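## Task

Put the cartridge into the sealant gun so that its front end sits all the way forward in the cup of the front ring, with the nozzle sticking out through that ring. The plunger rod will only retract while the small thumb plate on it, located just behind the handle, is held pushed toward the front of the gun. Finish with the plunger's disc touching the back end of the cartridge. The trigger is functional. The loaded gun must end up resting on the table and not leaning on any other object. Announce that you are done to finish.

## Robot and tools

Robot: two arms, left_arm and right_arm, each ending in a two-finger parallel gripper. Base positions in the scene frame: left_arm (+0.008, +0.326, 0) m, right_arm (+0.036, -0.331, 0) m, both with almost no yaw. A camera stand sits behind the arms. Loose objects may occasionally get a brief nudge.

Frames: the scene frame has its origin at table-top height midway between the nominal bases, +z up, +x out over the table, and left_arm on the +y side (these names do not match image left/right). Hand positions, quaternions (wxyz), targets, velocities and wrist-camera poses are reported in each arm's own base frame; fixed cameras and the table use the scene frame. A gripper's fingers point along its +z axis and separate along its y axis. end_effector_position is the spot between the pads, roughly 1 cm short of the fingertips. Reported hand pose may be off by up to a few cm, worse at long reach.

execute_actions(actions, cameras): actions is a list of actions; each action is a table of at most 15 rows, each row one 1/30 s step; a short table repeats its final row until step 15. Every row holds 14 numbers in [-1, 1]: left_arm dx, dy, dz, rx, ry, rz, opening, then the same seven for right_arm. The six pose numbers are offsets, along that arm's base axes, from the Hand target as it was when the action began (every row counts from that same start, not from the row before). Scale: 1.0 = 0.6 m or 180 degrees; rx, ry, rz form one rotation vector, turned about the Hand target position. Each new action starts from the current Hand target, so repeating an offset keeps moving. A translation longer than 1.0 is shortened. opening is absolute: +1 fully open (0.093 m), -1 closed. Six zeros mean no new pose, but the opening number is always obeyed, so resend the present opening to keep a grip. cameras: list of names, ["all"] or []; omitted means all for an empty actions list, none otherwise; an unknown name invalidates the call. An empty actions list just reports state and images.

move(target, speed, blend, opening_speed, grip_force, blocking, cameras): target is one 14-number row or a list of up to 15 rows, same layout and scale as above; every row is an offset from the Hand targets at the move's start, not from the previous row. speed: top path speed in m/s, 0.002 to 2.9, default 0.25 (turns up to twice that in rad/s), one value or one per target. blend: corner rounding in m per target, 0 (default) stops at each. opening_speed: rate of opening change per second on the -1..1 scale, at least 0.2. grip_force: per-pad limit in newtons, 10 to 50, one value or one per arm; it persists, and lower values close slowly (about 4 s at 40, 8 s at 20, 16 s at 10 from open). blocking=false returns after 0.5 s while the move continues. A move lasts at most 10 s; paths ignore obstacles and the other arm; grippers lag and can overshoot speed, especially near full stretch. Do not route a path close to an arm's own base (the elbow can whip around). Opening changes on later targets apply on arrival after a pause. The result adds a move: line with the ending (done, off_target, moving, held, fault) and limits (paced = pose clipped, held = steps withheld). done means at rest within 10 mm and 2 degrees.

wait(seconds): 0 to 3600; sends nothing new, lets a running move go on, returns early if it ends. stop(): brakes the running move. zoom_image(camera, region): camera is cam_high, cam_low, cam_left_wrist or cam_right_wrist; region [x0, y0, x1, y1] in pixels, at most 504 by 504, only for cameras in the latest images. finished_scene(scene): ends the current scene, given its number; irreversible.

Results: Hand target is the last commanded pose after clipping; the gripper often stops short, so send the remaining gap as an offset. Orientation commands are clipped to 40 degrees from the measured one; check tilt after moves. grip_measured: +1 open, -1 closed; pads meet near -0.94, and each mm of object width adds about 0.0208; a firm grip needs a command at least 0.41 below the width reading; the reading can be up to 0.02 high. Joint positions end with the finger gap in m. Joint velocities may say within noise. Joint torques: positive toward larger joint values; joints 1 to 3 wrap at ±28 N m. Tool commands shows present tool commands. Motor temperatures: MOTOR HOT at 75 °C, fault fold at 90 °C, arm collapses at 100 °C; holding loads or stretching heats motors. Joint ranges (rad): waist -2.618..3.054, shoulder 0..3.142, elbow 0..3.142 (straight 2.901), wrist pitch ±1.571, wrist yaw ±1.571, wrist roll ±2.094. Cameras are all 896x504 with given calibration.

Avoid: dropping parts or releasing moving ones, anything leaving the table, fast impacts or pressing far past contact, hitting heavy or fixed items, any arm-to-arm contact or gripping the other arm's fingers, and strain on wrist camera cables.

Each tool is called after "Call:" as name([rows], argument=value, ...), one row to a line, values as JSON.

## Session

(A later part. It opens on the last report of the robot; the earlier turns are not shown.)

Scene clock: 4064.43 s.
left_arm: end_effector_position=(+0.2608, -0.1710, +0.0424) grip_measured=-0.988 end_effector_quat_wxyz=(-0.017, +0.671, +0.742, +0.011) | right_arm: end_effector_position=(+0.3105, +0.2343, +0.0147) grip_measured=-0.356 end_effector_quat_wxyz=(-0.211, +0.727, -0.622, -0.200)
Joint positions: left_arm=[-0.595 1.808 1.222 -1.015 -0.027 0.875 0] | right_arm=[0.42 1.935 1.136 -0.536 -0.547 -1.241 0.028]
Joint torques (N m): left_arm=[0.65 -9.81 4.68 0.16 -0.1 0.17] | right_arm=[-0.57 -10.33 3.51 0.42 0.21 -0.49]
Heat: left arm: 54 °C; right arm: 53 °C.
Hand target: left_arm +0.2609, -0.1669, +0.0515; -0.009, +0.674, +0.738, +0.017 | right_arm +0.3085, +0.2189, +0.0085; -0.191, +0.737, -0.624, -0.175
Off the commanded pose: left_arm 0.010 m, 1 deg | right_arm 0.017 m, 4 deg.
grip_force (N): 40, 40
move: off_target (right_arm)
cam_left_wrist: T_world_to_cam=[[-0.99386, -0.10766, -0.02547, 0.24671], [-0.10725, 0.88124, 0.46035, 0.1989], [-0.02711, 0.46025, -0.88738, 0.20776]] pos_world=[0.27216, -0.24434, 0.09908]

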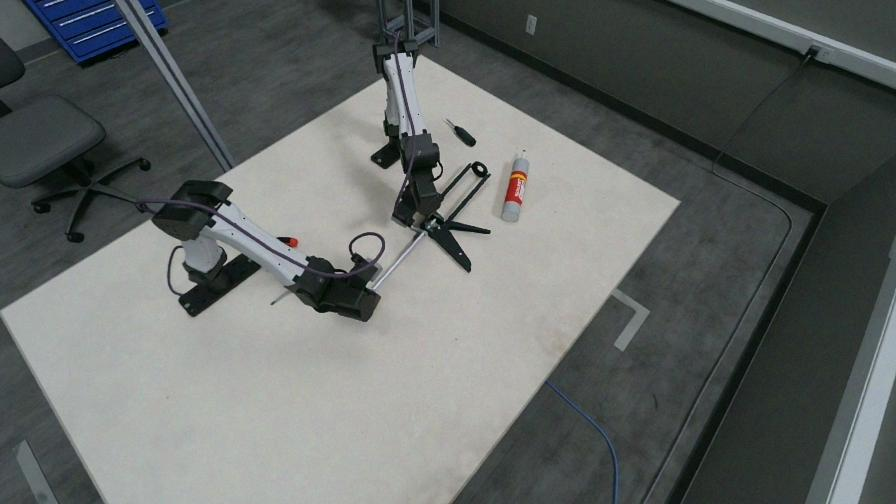

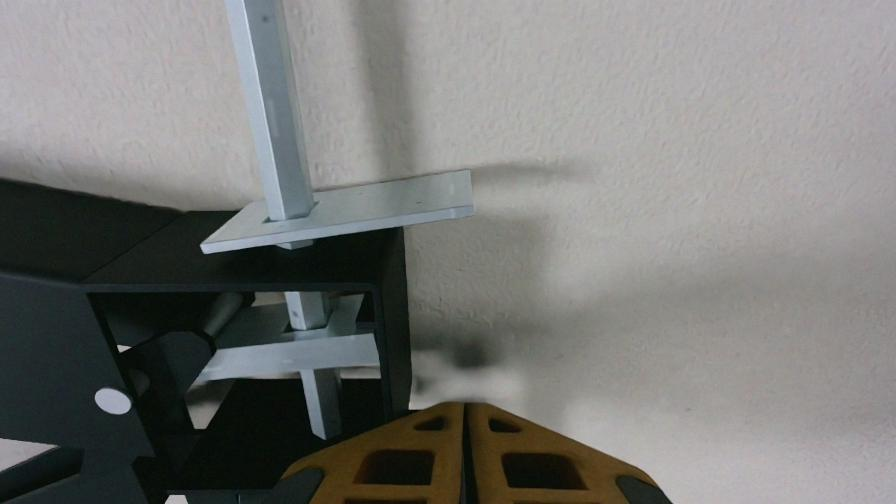

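Call:
move([
  [0.0,0.0,0.13,0,0,0,-1,0,0,0,0,0,0,-0.6],
  [0.07,-0.12,0.2,0,0,0,0.25,0,0,0,0,0,0,-0.6],
], speed=0.12, cameras=["cam_high","cam_low","cam_left_wrist"])

Call:
zoom_image(camera="cam_left_wrist", region=[340, 220, 620, 480])

Call:
zoom_image(camera="cam_high", region=[390, 150, 510, 250])

Scene clock: 4094.03 s.
left_arm: end_effector_position=(+0.3008, -0.2360, +0.1740) grip_measured=+0.248 end_effector_quat_wxyz=(+0.012, +0.677, +0.736, +0.017) | right_arm: end_effector_position=(+0.3105, +0.2343, +0.0147) grip_measured=-0.356 end_effector_quat_wxyz=(-0.211, +0.727, -0.622, -0.200)
Joint positions: left_arm=[-0.679 2.009 2.025 -1.561 -0.032 0.808 0.057] | right_arm=[0.42 1.935 1.136 -0.536 -0.547 -1.241 0.028]
Joint torques (N m): left_arm=[-0.34 -6.94 7.43 0.31 -0.07 -0.09] | right_arm=[-0.62 -10.44 3.55 0.43 0.24 -0.46]
Heat: left arm: 53 °C; right arm: 53 °C.
Hand target: left_arm +0.3029, -0.2388, +0.1715; -0.009, +0.674, +0.739, +0.018 | right_arm +0.3085, +0.2189, +0.0085; -0.191, +0.737, -0.624, -0.175
Off the commanded pose: left_arm 0.004 m, 2 deg | right_arm 0.017 m, 4 deg.
joint sent to its limit (left arm) — joint 4 (wrist pitch), lower limit. The joint targets still meet the commanded pose.
grip_force (N): 40, 40
move: done
cam_left_wrist: T_world_to_cam=[[-0.99318, -0.09207, -0.07158, 0.29435], [-0.11396, 0.89656, 0.428, 0.21115], [0.02477, 0.43324, -0.90094, 0.33588]] pos_world=[0.30808, -0.30773, 0.23331]

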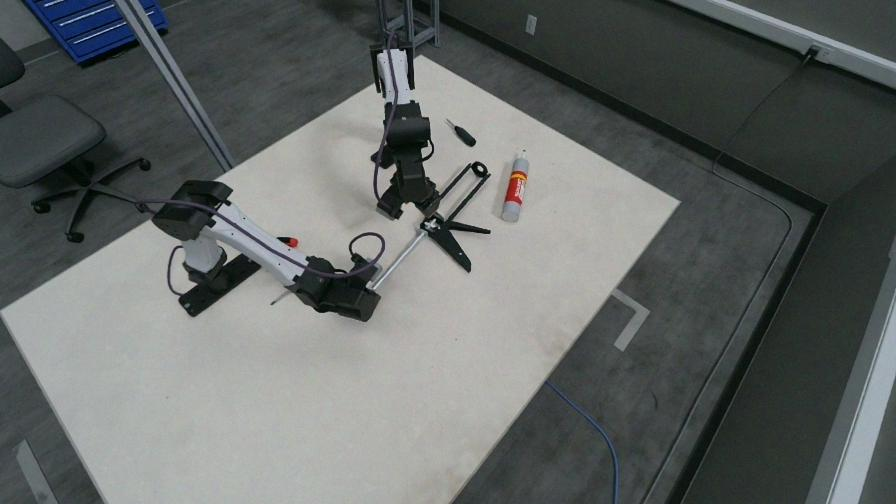

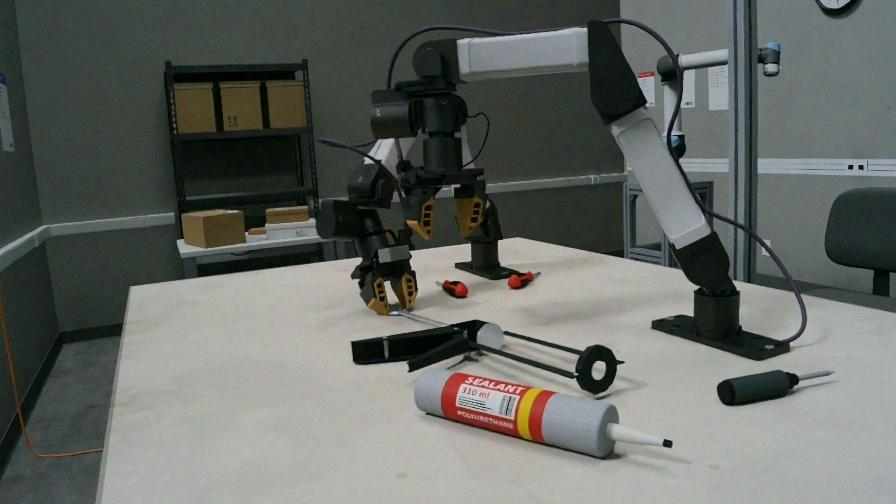

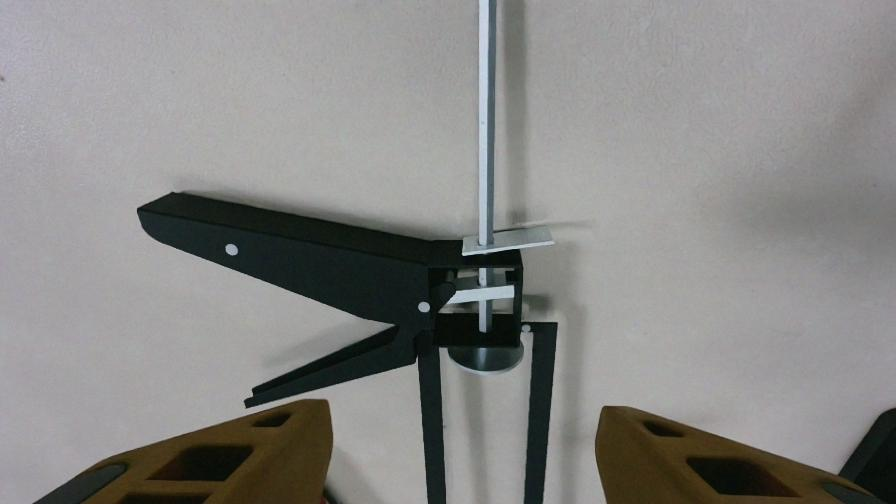

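Scaled by 1.800 from the camera's image (finer frame: 1280x720).

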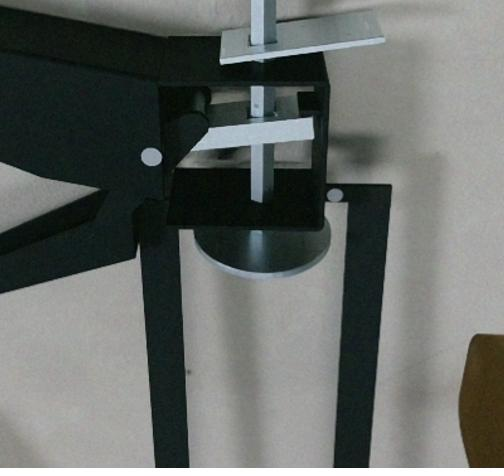

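Scaled by 4.200 from the camera's image (finer frame: 1280x720).

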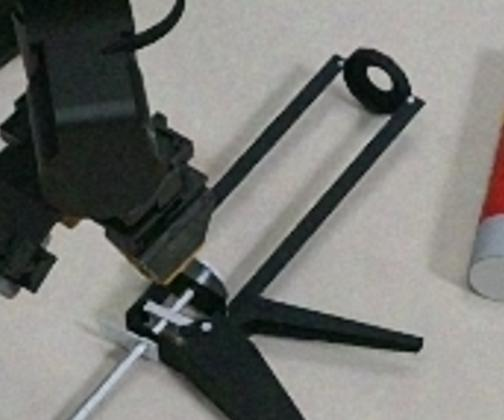

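Call:
move([
  [-0.0468,-0.0505,-0.08,0,0,0.0139,-1,0,0,0,0,0,0,-0.6],
  [-0.0468,-0.0505,-0.245,0,0,0.0139,-1,0,0,0,0,0,0,-0.6],
  [-0.0509,-0.0174,-0.232,0,0,0.0139,-1,0,0,0,0,0,0,-0.6],
], speed=[0.15,0.15,0.05], cameras=["cam_left_wrist","cam_high"])

Scene clock: 4134.50 s.
left_arm: end_effector_position=(+0.2661, -0.2462, +0.0181) grip_measured=-0.988 end_effector_quat_wxyz=(-0.038, +0.654, +0.756, +0.018) | right_arm: end_effector_position=(+0.3105, +0.2343, +0.0147) grip_measured=-0.356 end_effector_quat_wxyz=(-0.211, +0.727, -0.622, -0.200)
Joint positions: left_arm=[-0.762 2.061 1.47 -1.057 -0.033 0.663 0] | right_arm=[0.42 1.935 1.136 -0.536 -0.547 -1.241 0.028]
Joint torques (N m): left_arm=[0.5 -12.44 4.66 0.37 -0.03 0.16] | right_arm=[-0.57 -10.33 3.6 0.41 0.22 -0.46]
Motor temperatures (°C): left_arm=[26 50 42 26 25 26 23] | right_arm=[25 54 33 29 23 26 29]
Heat: left arm: 50 °C; right arm: 54 °C.
Hand target: left_arm +0.2723, -0.2493, +0.0323; -0.009, +0.658, +0.753, +0.017 | right_arm +0.3085, +0.2189, +0.0085; -0.191, +0.737, -0.624, -0.175
Off the commanded pose: left_arm 0.016 m, 3 deg | right_arm 0.017 m, 4 deg.
grip_force (N): 40, 40
move: off_target (left_arm)
cam_left_wrist: T_world_to_cam=[[-0.98856, -0.15054, -0.00966, 0.231], [-0.13545, 0.85759, 0.49618, 0.27794], [-0.06641, 0.49181, -0.86816, 0.23876]] pos_world=[0.28186, -0.32101, 0.07161]
Images, in order (width x height): cam_high 896x504, cam_left_wrist 896x504.

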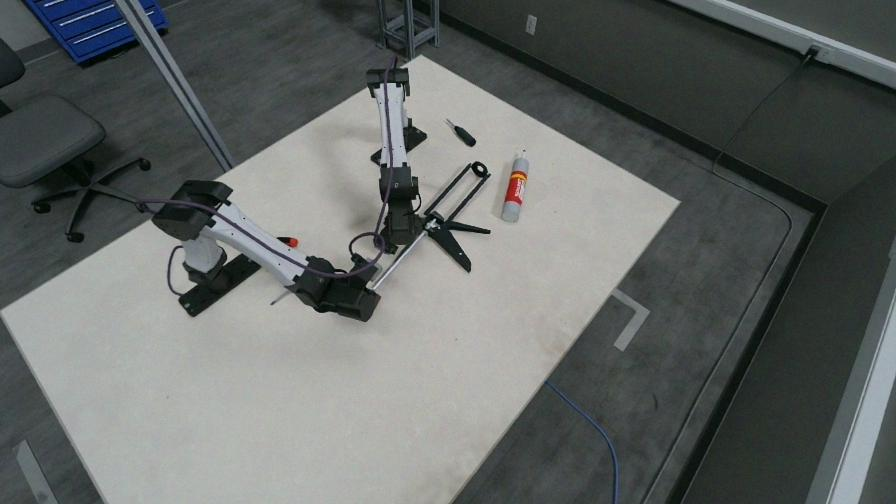

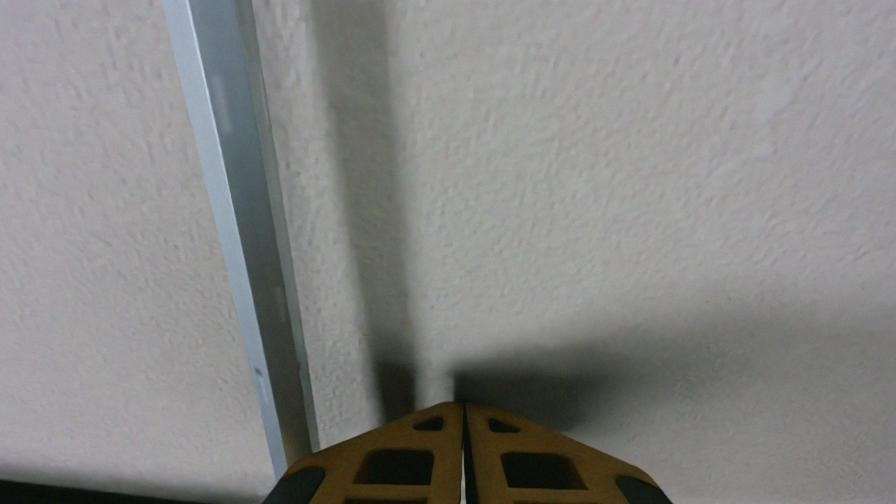

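Call:
move(target=[0.004,0.0166,0.014,0,0,0,-1,0,0,0,0,0,0,-0.6], speed=0.05, cameras=[])

Call:
move(target=[-0.0017,0.0166,0.0,0,0,0,-1,0.0033,-0.0165,0,0,0,0,-0.6], speed=0.05, cameras=["cam_high"])

Call:
zoom_image(camera="cam_high", region=[390, 150, 510, 250])

Scene clock: 4140.03 s.
left_arm: end_effector_position=(+0.2723, -0.2399, +0.0265) grip_measured=-0.988 end_effector_quat_wxyz=(-0.027, +0.654, +0.756, +0.017) | right_arm: end_effector_position=(+0.3105, +0.2343, +0.0147) grip_measured=-0.356 end_effector_quat_wxyz=(-0.211, +0.727, -0.622, -0.200)
Joint positions: left_arm=[-0.737 2.032 1.463 -1.057 -0.033 0.688 0] | right_arm=[0.42 1.935 1.136 -0.536 -0.547 -1.241 0.028]
Joint torques (N m): left_arm=[0.5 -12.19 4.77 0.23 -0.06 0.17] | right_arm=[-0.59 -10.4 3.51 0.43 0.24 -0.48]
Heat: left arm: 51 °C; right arm: 54 °C.
Hand target: left_arm +0.2747, -0.2394, +0.0406; -0.009, +0.658, +0.753, +0.017 | right_arm +0.3085, +0.2189, +0.0085; -0.191, +0.737, -0.624, -0.175
Off the commanded pose: left_arm 0.014 m, 2 deg | right_arm 0.017 m, 4 deg.
grip_force (N): 40, 40
move: off_target (left_arm)

Scene clock: 4140.70 s.
left_arm: end_effector_position=(+0.2706, -0.2381, +0.0268) grip_measured=-0.988 end_effector_quat_wxyz=(-0.019, +0.657, +0.754, +0.009) | right_arm: end_effector_position=(+0.3115, +0.2280, +0.0147) grip_measured=-0.356 end_effector_quat_wxyz=(-0.211, +0.730, -0.618, -0.202)
Joint positions: left_arm=[-0.73 2.009 1.431 -1.032 -0.018 0.704 0] | right_arm=[0.4 1.935 1.136 -0.55 -0.555 -1.273 0.028]
Joint torques (N m): left_arm=[1.59 -12.18 4.41 0.11 -0.15 0.16] | right_arm=[-1.36 -10.63 3.3 0.4 0.26 -0.52]
Heat: left arm: 51 °C; right arm: 54 °C.
Hand target: left_arm +0.2737, -0.2294, +0.0407; -0.009, +0.658, +0.753, +0.017 | right_arm +0.3105, +0.2089, +0.0085; -0.191, +0.737, -0.624, -0.175
Off the commanded pose: left_arm 0.017 m, 1 deg | right_arm 0.020 m, 4 deg.
grip_force (N): 40, 40
move: off_target (left_arm, right_arm)

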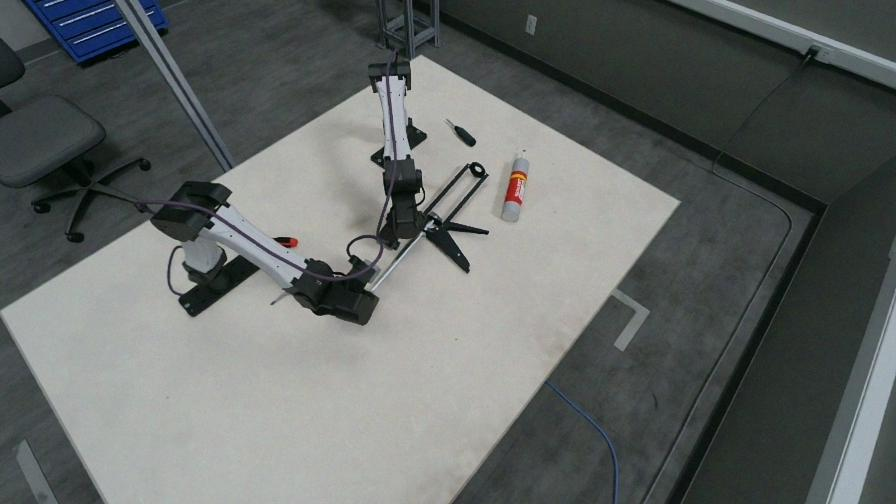

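Scaled by 4.200 from the camera's image (finer frame: 1280x720).

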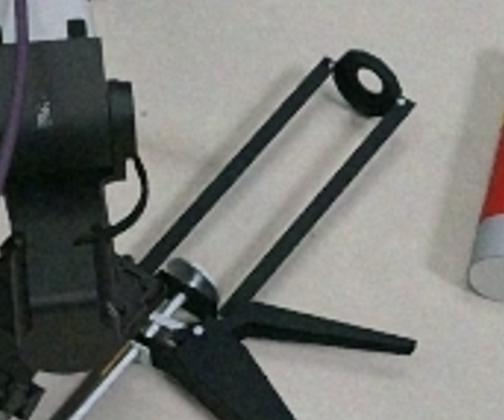

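Call:
move(target=[-0.0031,0.0248,0.0,0,0,0,-1,0.0037,-0.0248,0,0,0,0,-0.6], speed=0.05, cameras=["cam_high"])

Call:
zoom_image(camera="cam_high", region=[390, 150, 510, 250])

Call:
move(target=[-0.0031,0.0248,0.0,0,0,0,-1,0.0037,-0.0248,0,0,0,0,-0.6], speed=0.05, cameras=["cam_high"])

Call:
zoom_image(camera="cam_high", region=[390, 150, 510, 250])

Scene clock: 4152.23 s.
left_arm: end_effector_position=(+0.2730, -0.2456, +0.0286) grip_measured=-0.988 end_effector_quat_wxyz=(+0.014, +0.661, +0.750, -0.018) | right_arm: end_effector_position=(+0.3124, +0.2189, +0.0143) grip_measured=-0.356 end_effector_quat_wxyz=(-0.216, +0.727, -0.617, -0.210)
Joint positions: left_arm=[-0.716 1.972 1.385 -0.955 0.037 0.728 0] | right_arm=[0.366 1.935 1.127 -0.56 -0.582 -1.307 0.028]
Joint torques (N m): left_arm=[2.93 -11.93 3.95 -0.41 -0.64 0.23] | right_arm=[-2.24 -11.06 3.55 0.19 0.45 -0.62]
Motor temperatures (°C): left_arm=[26 55 41 26 24 26 24] | right_arm=[25 54 33 29 23 26 29]
Heat: left arm: 55 °C; right arm: 54 °C.
Hand target: left_arm +0.2719, -0.2144, +0.0407; -0.010, +0.658, +0.753, +0.017 | right_arm +0.3127, +0.1940, +0.0084; -0.191, +0.737, -0.624, -0.175
Off the commanded pose: left_arm 0.033 m, 5 deg | right_arm 0.026 m, 5 deg.
grip_force (N): 40, 40
move: off_target (left_arm, right_arm)

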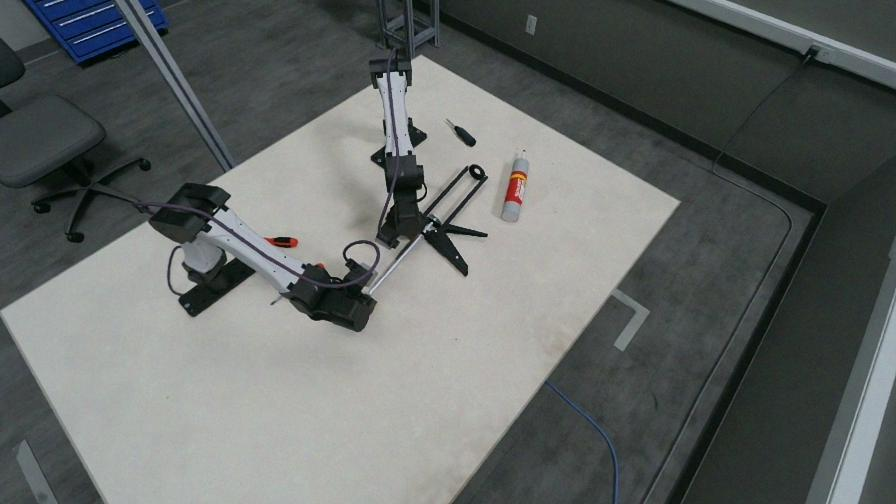

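Scaled by 4.200 from the camera's image (finer frame: 1280x720).

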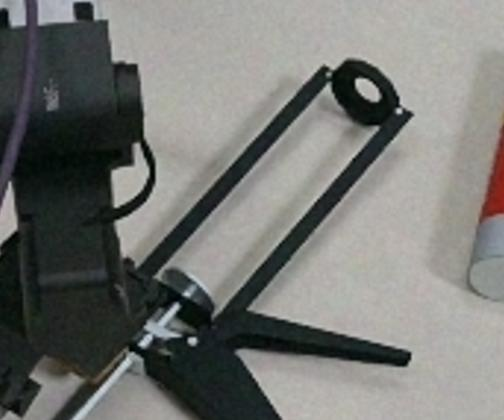

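Scene clock: 4153.17 s.
left_arm: end_effector_position=(+0.2759, -0.2515, +0.0348) grip_measured=-0.988 end_effector_quat_wxyz=(+0.048, +0.665, +0.744, -0.042) | right_arm: end_effector_position=(+0.3135, +0.2092, +0.0141) grip_measured=-0.356 end_effector_quat_wxyz=(-0.220, +0.725, -0.616, -0.217)
Joint positions: left_arm=[-0.7 1.93 1.345 -0.892 0.087 0.755 0] | right_arm=[0.331 1.935 1.12 -0.572 -0.605 -1.344 0.028]
Joint torques (N m): left_arm=[4.01 -11.32 3.45 -0.81 -0.97 0.23] | right_arm=[-2.86 -11.22 3.7 0.05 0.63 -0.75]
Motor temperatures (°C): left_arm=[26 56 41 26 25 26 24] | right_arm=[25 54 33 29 23 26 29]
Heat: left arm: 56 °C; right arm: 54 °C.
Hand target: left_arm +0.2700, -0.1996, +0.0407; -0.009, +0.658, +0.753, +0.017 | right_arm +0.3149, +0.1792, +0.0085; -0.191, +0.737, -0.624, -0.175
Off the commanded pose: left_arm 0.053 m, 10 deg | right_arm 0.031 m, 6 deg.
grip_force (N): 40, 40
move: off_target (left_arm, right_arm)

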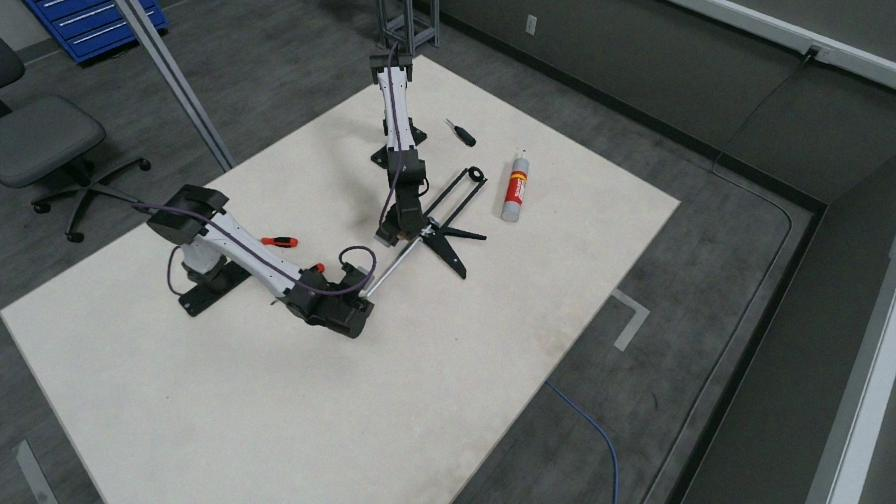

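Scaled by 4.200 from the camera's image (finer frame: 1280x720).

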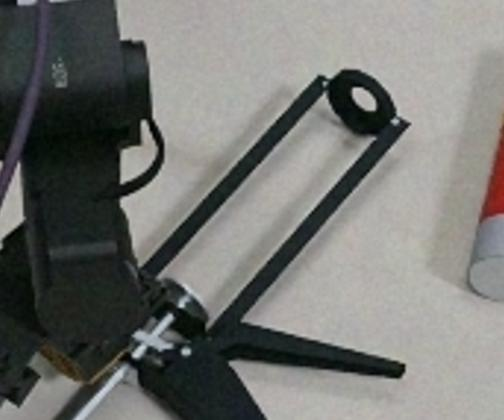

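Call:
move(target=[-0.0041,0.0331,-0.02,0,0,0,-1,0.0049,-0.0331,0,0,0,0,-0.6], speed=0.05, cameras=["cam_high","cam_low"])

Call:
zoom_image(camera="cam_high", region=[390, 150, 510, 250])

Call:
zoom_image(camera="cam_low", region=[330, 270, 660, 400])

Scene clock: 4163.57 s.
left_arm: end_effector_position=(+0.2785, -0.2570, +0.0364) grip_measured=-0.988 end_effector_quat_wxyz=(+0.093, +0.673, +0.731, -0.071) | right_arm: end_effector_position=(+0.3159, +0.2007, +0.0187) grip_measured=-0.356 end_effector_quat_wxyz=(-0.237, +0.723, -0.606, -0.232)
Joint positions: left_arm=[-0.678 1.882 1.269 -0.781 0.153 0.797 0] | right_arm=[0.287 1.935 1.12 -0.591 -0.659 -1.403 0.028]
Joint torques (N m): left_arm=[5.49 -10.11 2.63 -1.19 -1.44 0.28] | right_arm=[-4.25 -11.56 3.41 -0.17 1.1 -0.85]
Motor temperatures (°C): left_arm=[27 58 40 26 25 26 24] | right_arm=[25 55 33 29 24 26 29]
Heat: left arm: 58 °C; right arm: 55 °C.
Hand target: left_arm +0.2675, -0.1797, +0.0286; -0.009, +0.658, +0.753, +0.017 | right_arm +0.3179, +0.1593, +0.0085; -0.191, +0.737, -0.624, -0.175
Off the commanded pose: left_arm 0.078 m, 16 deg | right_arm 0.043 m, 9 deg.
grip_force (N): 40, 40
move: off_target (left_arm, right_arm)

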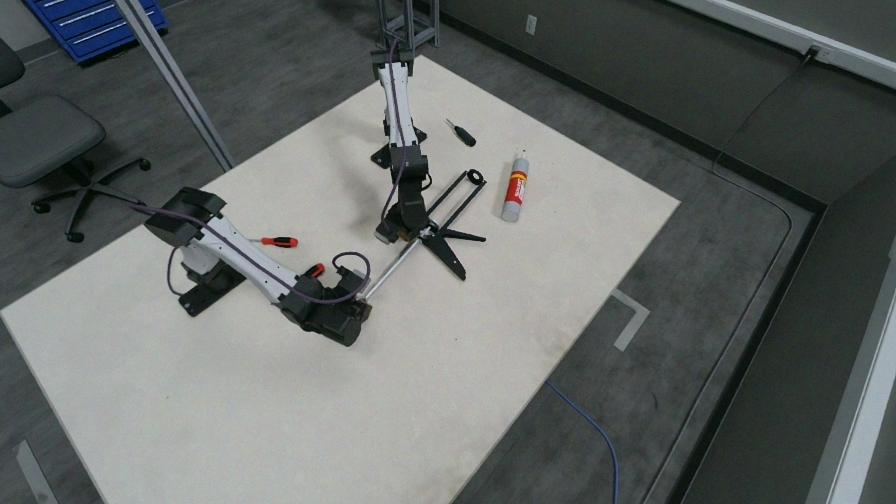

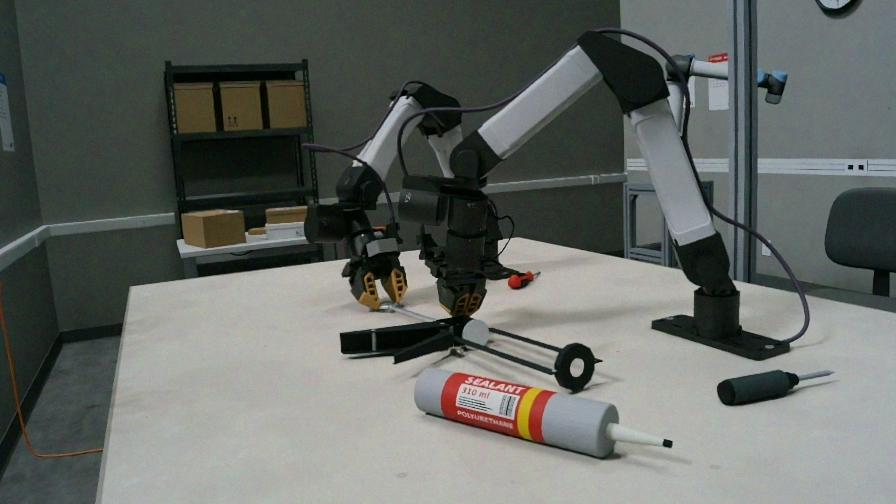

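Scaled by 4.200 from the camera's image (finer frame: 1280x720).

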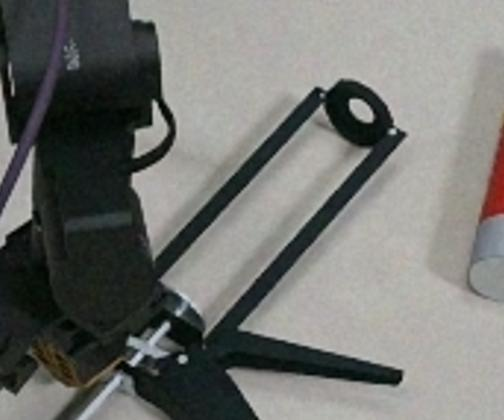

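Scaled by 1.527 from the camera's image (finer frame: 1280x720).

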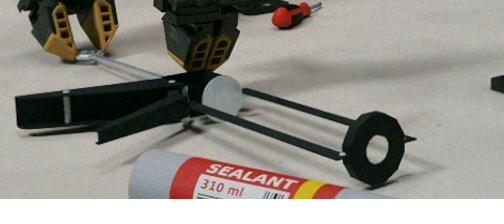

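Call:
move([
  [0.03,-0.16,0.02,0,0,0,-1,-0.0033,0.055,0,0,0,0,-0.6],
  [0.05,-0.16,0.24,0,0,0,0.25,-0.0033,0.055,0,0,0,0,-0.6],
], speed=0.12, cameras=["cam_high","cam_low","cam_left_wrist"])

Call:
zoom_image(camera="cam_left_wrist", region=[340, 220, 620, 480])

Scene clock: 4186.00 s.
left_arm: end_effector_position=(+0.2937, -0.2772, +0.1672) grip_measured=+0.248 end_effector_quat_wxyz=(+0.020, +0.657, +0.754, +0.012) | right_arm: end_effector_position=(+0.3147, +0.1960, +0.0137) grip_measured=-0.356 end_effector_quat_wxyz=(-0.209, +0.730, -0.620, -0.199)
Joint positions: left_arm=[-0.768 2.092 2.12 -1.561 -0.027 0.666 0.057] | right_arm=[0.312 1.922 1.12 -0.605 -0.565 -1.374 0.028]
Joint torques (N m): left_arm=[0.81 -9.36 7.04 0.31 -0.1 0.13] | right_arm=[1.46 -9.09 5.23 0.54 0.22 0]
Motor temperatures (°C): left_arm=[27 55 39 26 27 27 24] | right_arm=[26 56 33 28 24 26 29]
Heat: left arm: 55 °C; right arm: 56 °C.
Hand target: left_arm +0.2975, -0.2758, +0.1727; -0.009, +0.658, +0.753, +0.017 | right_arm +0.3160, +0.1923, +0.0085; -0.191, +0.737, -0.624, -0.175
Off the commanded pose: left_arm 0.007 m, 3 deg | right_arm 0.007 m, 4 deg.
joint sent to its limit (left arm) — joint 4 (wrist pitch), lower limit. The joint targets are off in orientation, not in position.
grip_force (N): 40, 40
move: off_target (left_arm, right_arm); target 2's new opening was sent with left_arm's hand 0.007 m and 3 deg from that target
cam_left_wrist: T_world_to_cam=[[-0.98638, -0.14631, -0.0751, 0.2665], [-0.1643, 0.89696, 0.41045, 0.26798], [0.00731, 0.4172, -0.90879, 0.34978]] pos_world=[0.30434, -0.3473, 0.2279]

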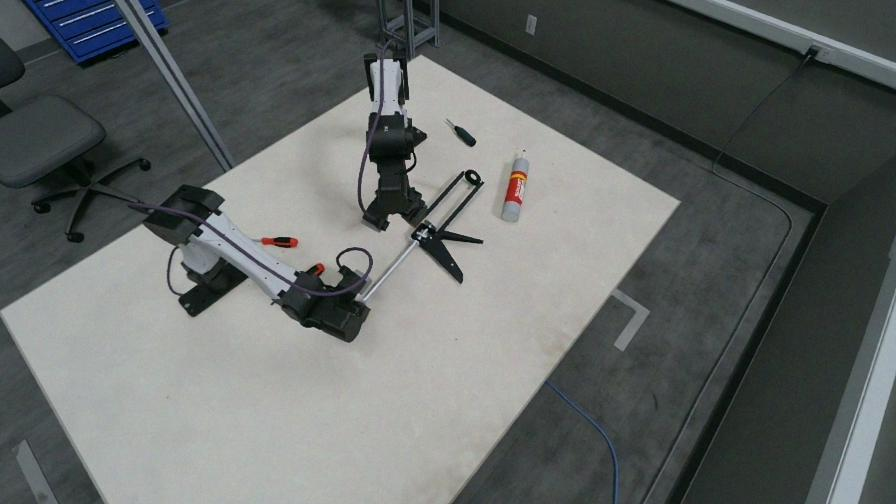

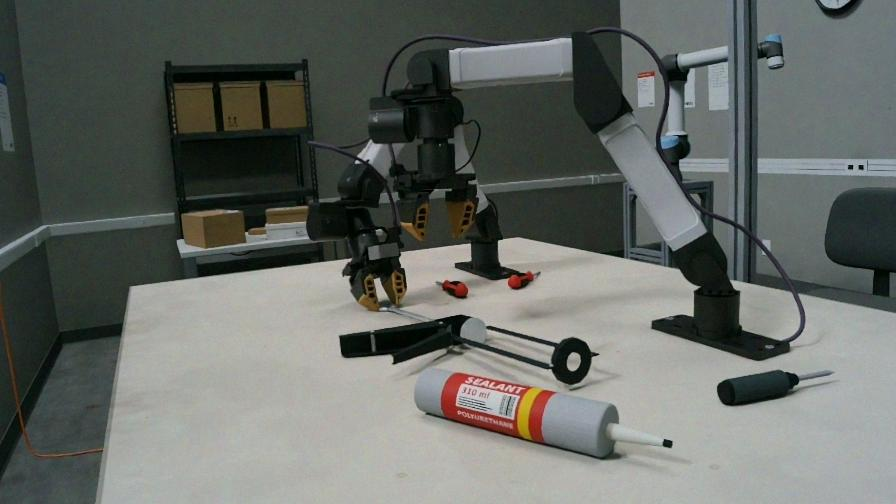

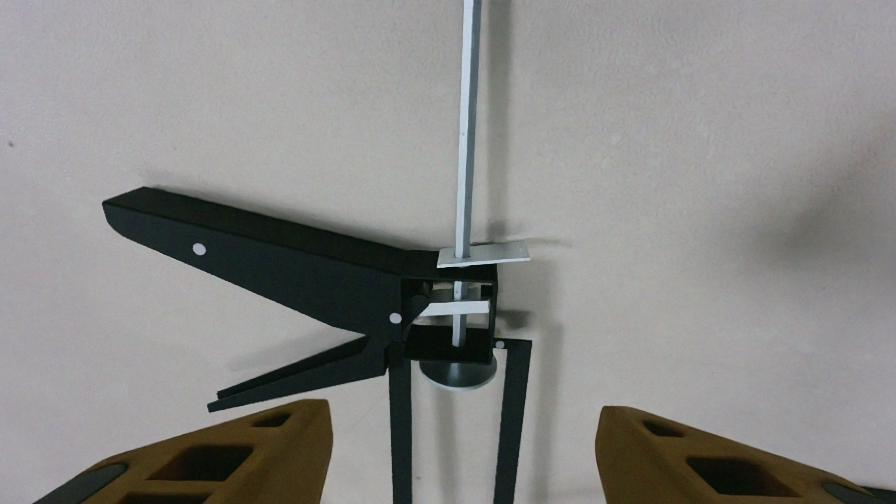

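Scaled by 1.800 from the camera's image (finer frame: 1280x720).

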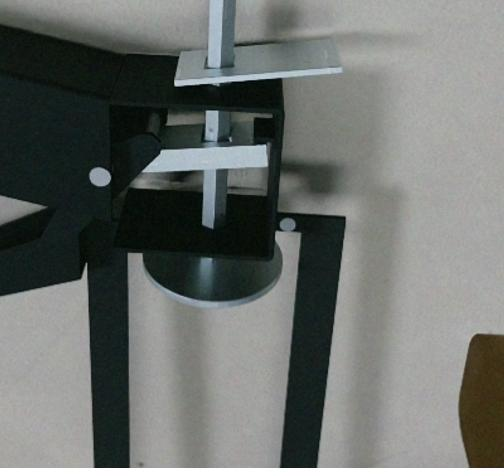

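Call:
move([
  [-0.0357,-0.055,-0.08,0.1378,0.0179,0,-1,0,0,0,0,0,0,-0.6],
  [-0.0357,-0.055,-0.235,0.1378,0.0179,0,-1,0,0,0,0,0,0,-0.6],
], speed=0.12, cameras=["cam_high","cam_low","cam_left_wrist"])

Scene clock: 4203.93 s.
left_arm: end_effector_position=(+0.2745, -0.3054, +0.0702) grip_measured=-0.988 end_effector_quat_wxyz=(-0.082, +0.665, +0.728, +0.145) | right_arm: end_effector_position=(+0.3147, +0.1960, +0.0137) grip_measured=-0.356 end_effector_quat_wxyz=(-0.208, +0.729, -0.620, -0.200)
Joint positions: left_arm=[-0.94 2.368 2.142 -1.568 -0.25 0.511 0] | right_arm=[0.312 1.922 1.12 -0.605 -0.565 -1.373 0.028]
Joint torques (N m): left_arm=[0.09 -11.37 5.08 -0.11 -0.18 0.04] | right_arm=[1.55 -9.2 5.29 0.54 0.23 -0.05]
Motor temperatures (°C): left_arm=[27 56 40 26 26 26 24] | right_arm=[25 56 34 28 24 26 29]
Heat: left arm: 56 °C; right arm: 56 °C.
Hand target: left_arm +0.2752, -0.3064, +0.0715; -0.077, +0.665, +0.729, +0.144 (not the last commanded pose) | right_arm +0.3160, +0.1923, +0.0085; -0.191, +0.737, -0.624, -0.175
Off the commanded pose: left_arm 0.039 m, 11 deg | right_arm 0.007 m, 4 deg.
grip_force (N): 40, 40
move: held (left_arm; a check stopped the path); path passed 1 of 2 targets; limits=held
pose unreachable (left arm): on one or more control steps of this call, first in action 0 (counted from 0), this arm could not follow its commanded pose, so it was not sent that pose on those steps. It may still have moved: this result reports where it is.
cause: moving toward the commanded pose would bring a part of the arm too close to another arm (this arm's wrist (the part past joint 4) and the right arm's wrist camera, where that arm would come to rest).
cam_left_wrist: T_world_to_cam=[[-0.98834, -0.07225, -0.13405, 0.26345], [-0.14479, 0.71854, 0.68025, 0.25122], [0.04717, 0.69173, -0.72062, 0.33324]] pos_world=[0.28104, -0.39198, 0.10457]

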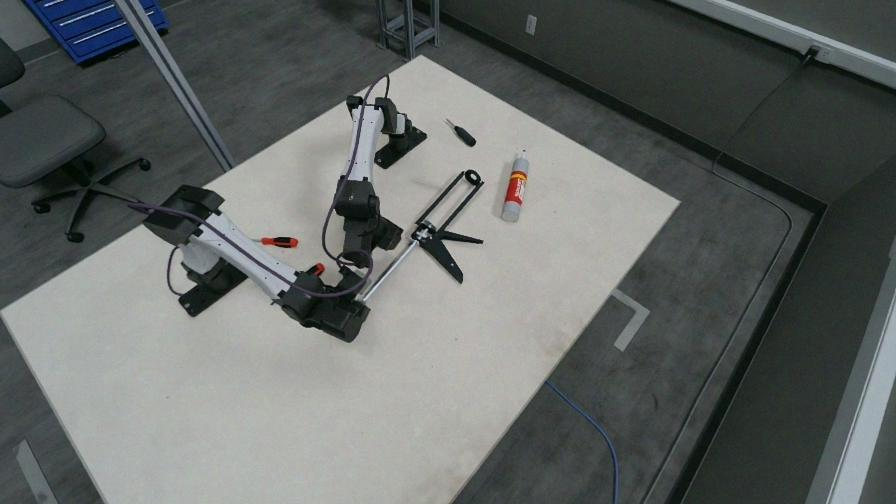

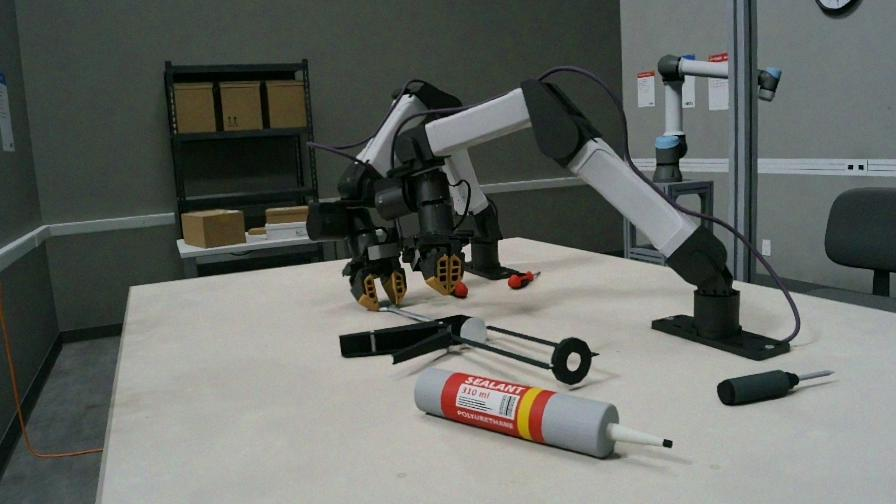

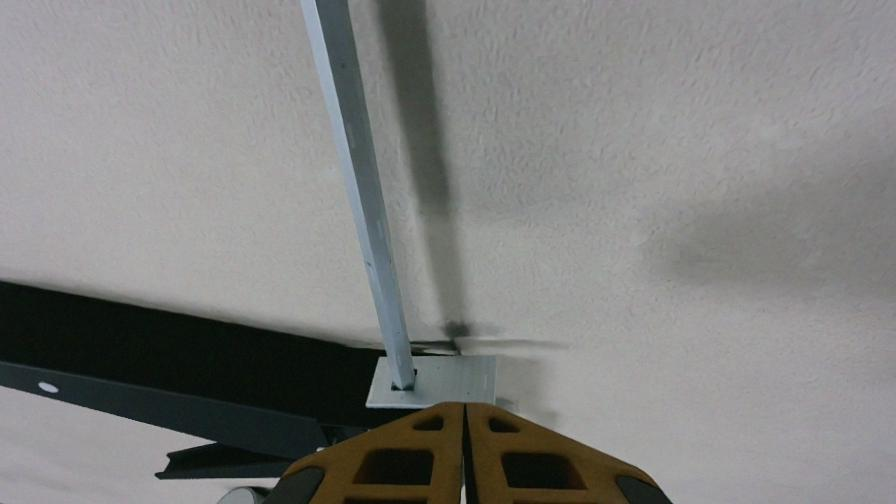

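Call:
move([
  [0.0015,0.0,0.0,-0.0716,-0.0093,0,-1,0,0,0,0,0,0,-0.6],
  [0.0015,0.0,-0.0583,-0.0716,-0.0093,0,-1,0,0,0,0,0,0,-0.6],
], speed=0.12, cameras=["cam_left_wrist"])

Scene clock: 4218.57 s.
left_arm: end_effector_position=(+0.2723, -0.3030, +0.0274) grip_measured=-0.988 end_effector_quat_wxyz=(-0.010, +0.665, +0.742, +0.079) | right_arm: end_effector_position=(+0.3147, +0.1960, +0.0137) grip_measured=-0.356 end_effector_quat_wxyz=(-0.208, +0.729, -0.620, -0.200)
Joint positions: left_arm=[-0.901 2.19 1.706 -1.135 -0.152 0.556 0] | right_arm=[0.312 1.922 1.12 -0.605 -0.565 -1.373 0.028]
Joint torques (N m): left_arm=[0.69 -12.18 4.81 0.47 -0.03 0.15] | right_arm=[1.58 -9.07 5.31 0.53 0.23 0]
Motor temperatures (°C): left_arm=[27 58 40 26 25 26 24] | right_arm=[25 56 34 28 23 26 29]
Heat: left arm: 58 °C; right arm: 56 °C.
Hand target: left_arm +0.2759, -0.3064, +0.0364; +0.008, +0.667, +0.741, +0.071 | right_arm +0.3160, +0.1923, +0.0086; -0.191, +0.737, -0.624, -0.175
Off the commanded pose: left_arm 0.010 m, 2 deg | right_arm 0.007 m, 4 deg.
grip_force (N): 40, 40
move: done
cam_left_wrist: T_world_to_cam=[[-0.98507, -0.10709, -0.13482, 0.2443], [-0.16271, 0.83506, 0.52554, 0.32264], [0.0563, 0.53963, -0.84002, 0.25551]] pos_world=[0.27876, -0.38114, 0.07801]

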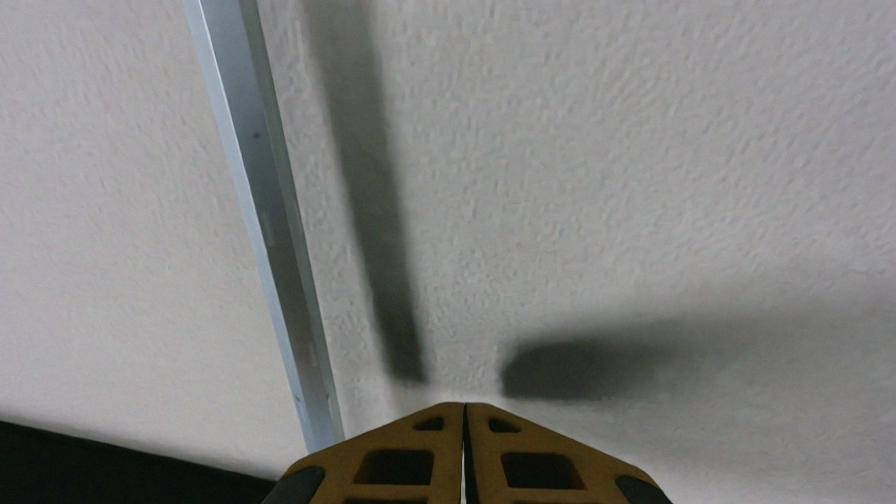

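Call:
move(target=[0.0,0.025,0.016,0,0,0,-1,0,0,0,0,0,0,-0.6], speed=0.05, cameras=[])

Call:
move(target=[-0.001,0.0133,0.0,0,0,0,-1,0,0,0,0,0,0,-0.6], speed=0.05, cameras=["cam_high","cam_left_wrist"])

Call:
zoom_image(camera="cam_high", region=[390, 150, 510, 250])

Scene clock: 4227.33 s.
left_arm: end_effector_position=(+0.2724, -0.2879, +0.0301) grip_measured=-0.988 end_effector_quat_wxyz=(-0.017, +0.665, +0.743, +0.079) | right_arm: end_effector_position=(+0.3147, +0.1960, +0.0137) grip_measured=-0.356 end_effector_quat_wxyz=(-0.208, +0.729, -0.620, -0.200)
Joint positions: left_arm=[-0.877 2.153 1.657 -1.132 -0.152 0.579 0] | right_arm=[0.312 1.922 1.12 -0.605 -0.565 -1.373 0.028]
Joint torques (N m): left_arm=[0.51 -13.2 4.78 0.38 -0.05 0.15] | right_arm=[1.68 -9.11 5.19 0.54 0.22 -0.05]
Motor temperatures (°C): left_arm=[27 58 39 26 25 26 24] | right_arm=[25 56 34 28 23 26 29]
Heat: left arm: 58 °C; right arm: 56 °C.
Hand target: left_arm +0.2761, -0.2914, +0.0462; +0.008, +0.667, +0.741, +0.071 | right_arm +0.3160, +0.1923, +0.0086; -0.191, +0.737, -0.624, -0.175
Off the commanded pose: left_arm 0.017 m, 3 deg | right_arm 0.007 m, 4 deg.
grip_force (N): 40, 40
move: off_target (left_arm)

Scene clock: 4228.03 s.
left_arm: end_effector_position=(+0.2705, -0.2790, +0.0295) grip_measured=-0.988 end_effector_quat_wxyz=(-0.021, +0.665, +0.742, +0.079) | right_arm: end_effector_position=(+0.3147, +0.1960, +0.0137) grip_measured=-0.356 end_effector_quat_wxyz=(-0.208, +0.729, -0.620, -0.200)
Joint positions: left_arm=[-0.866 2.131 1.619 -1.123 -0.152 0.591 0] | right_arm=[0.312 1.922 1.12 -0.605 -0.565 -1.373 0.028]
Joint torques (N m): left_arm=[0.64 -13.48 4.72 0.49 -0.04 0.14] | right_arm=[1.59 -9.09 5.24 0.52 0.24 -0.02]
Motor temperatures (°C): left_arm=[27 58 39 26 25 26 24] | right_arm=[25 56 34 28 23 26 29]
Heat: left arm: 58 °C; right arm: 56 °C.
Hand target: left_arm +0.2755, -0.2834, +0.0461; +0.008, +0.667, +0.742, +0.071 | right_arm +0.3160, +0.1923, +0.0086; -0.191, +0.737, -0.624, -0.175
Off the commanded pose: left_arm 0.018 m, 4 deg | right_arm 0.007 m, 4 deg.
grip_force (N): 40, 40
move: off_target (left_arm)
cam_left_wrist: T_world_to_cam=[[-0.98696, -0.10601, -0.12115, 0.24581], [-0.15518, 0.82674, 0.54076, 0.29639], [0.04283, 0.55251, -0.8324, 0.25145]] pos_world=[0.27783, -0.35791, 0.07881]

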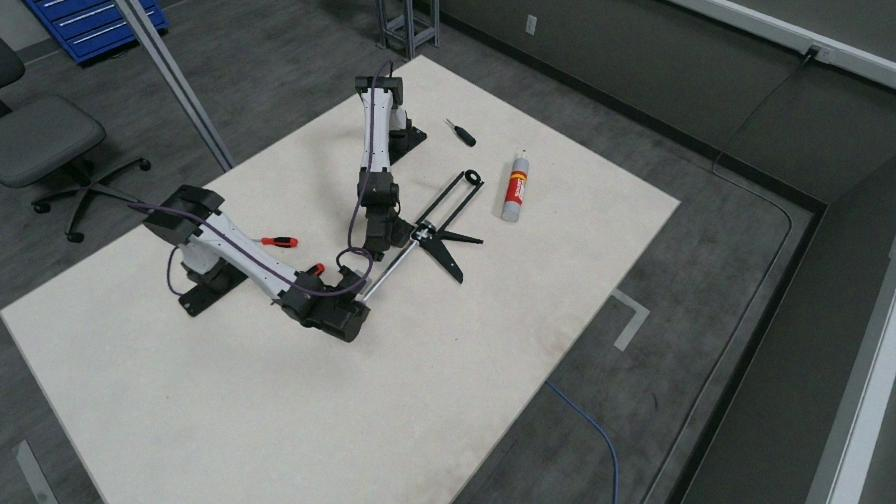

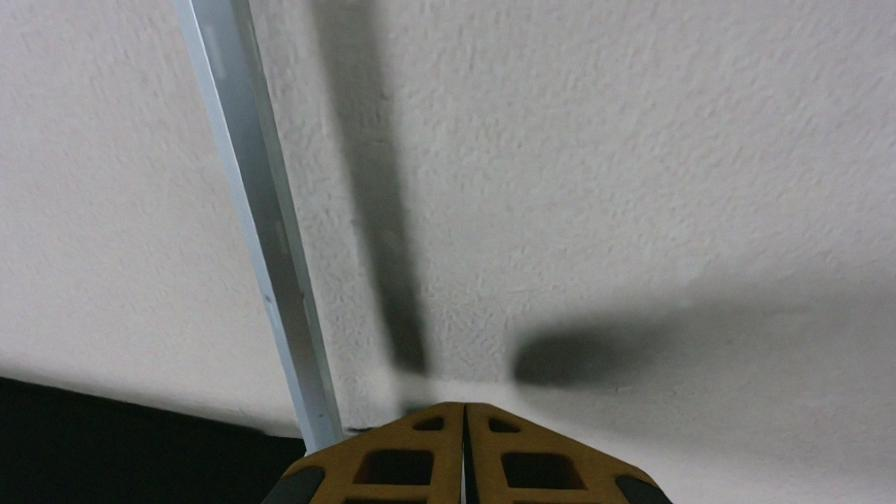

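Scaled by 4.200 from the camera's image (finer frame: 1280x720).

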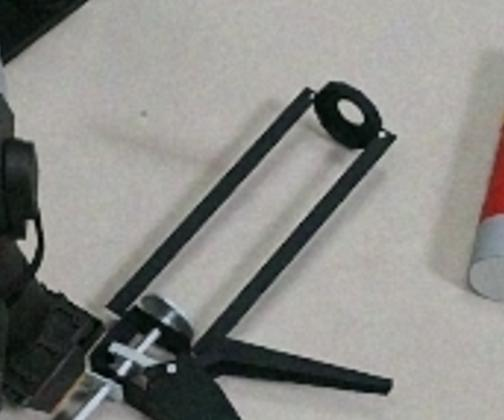

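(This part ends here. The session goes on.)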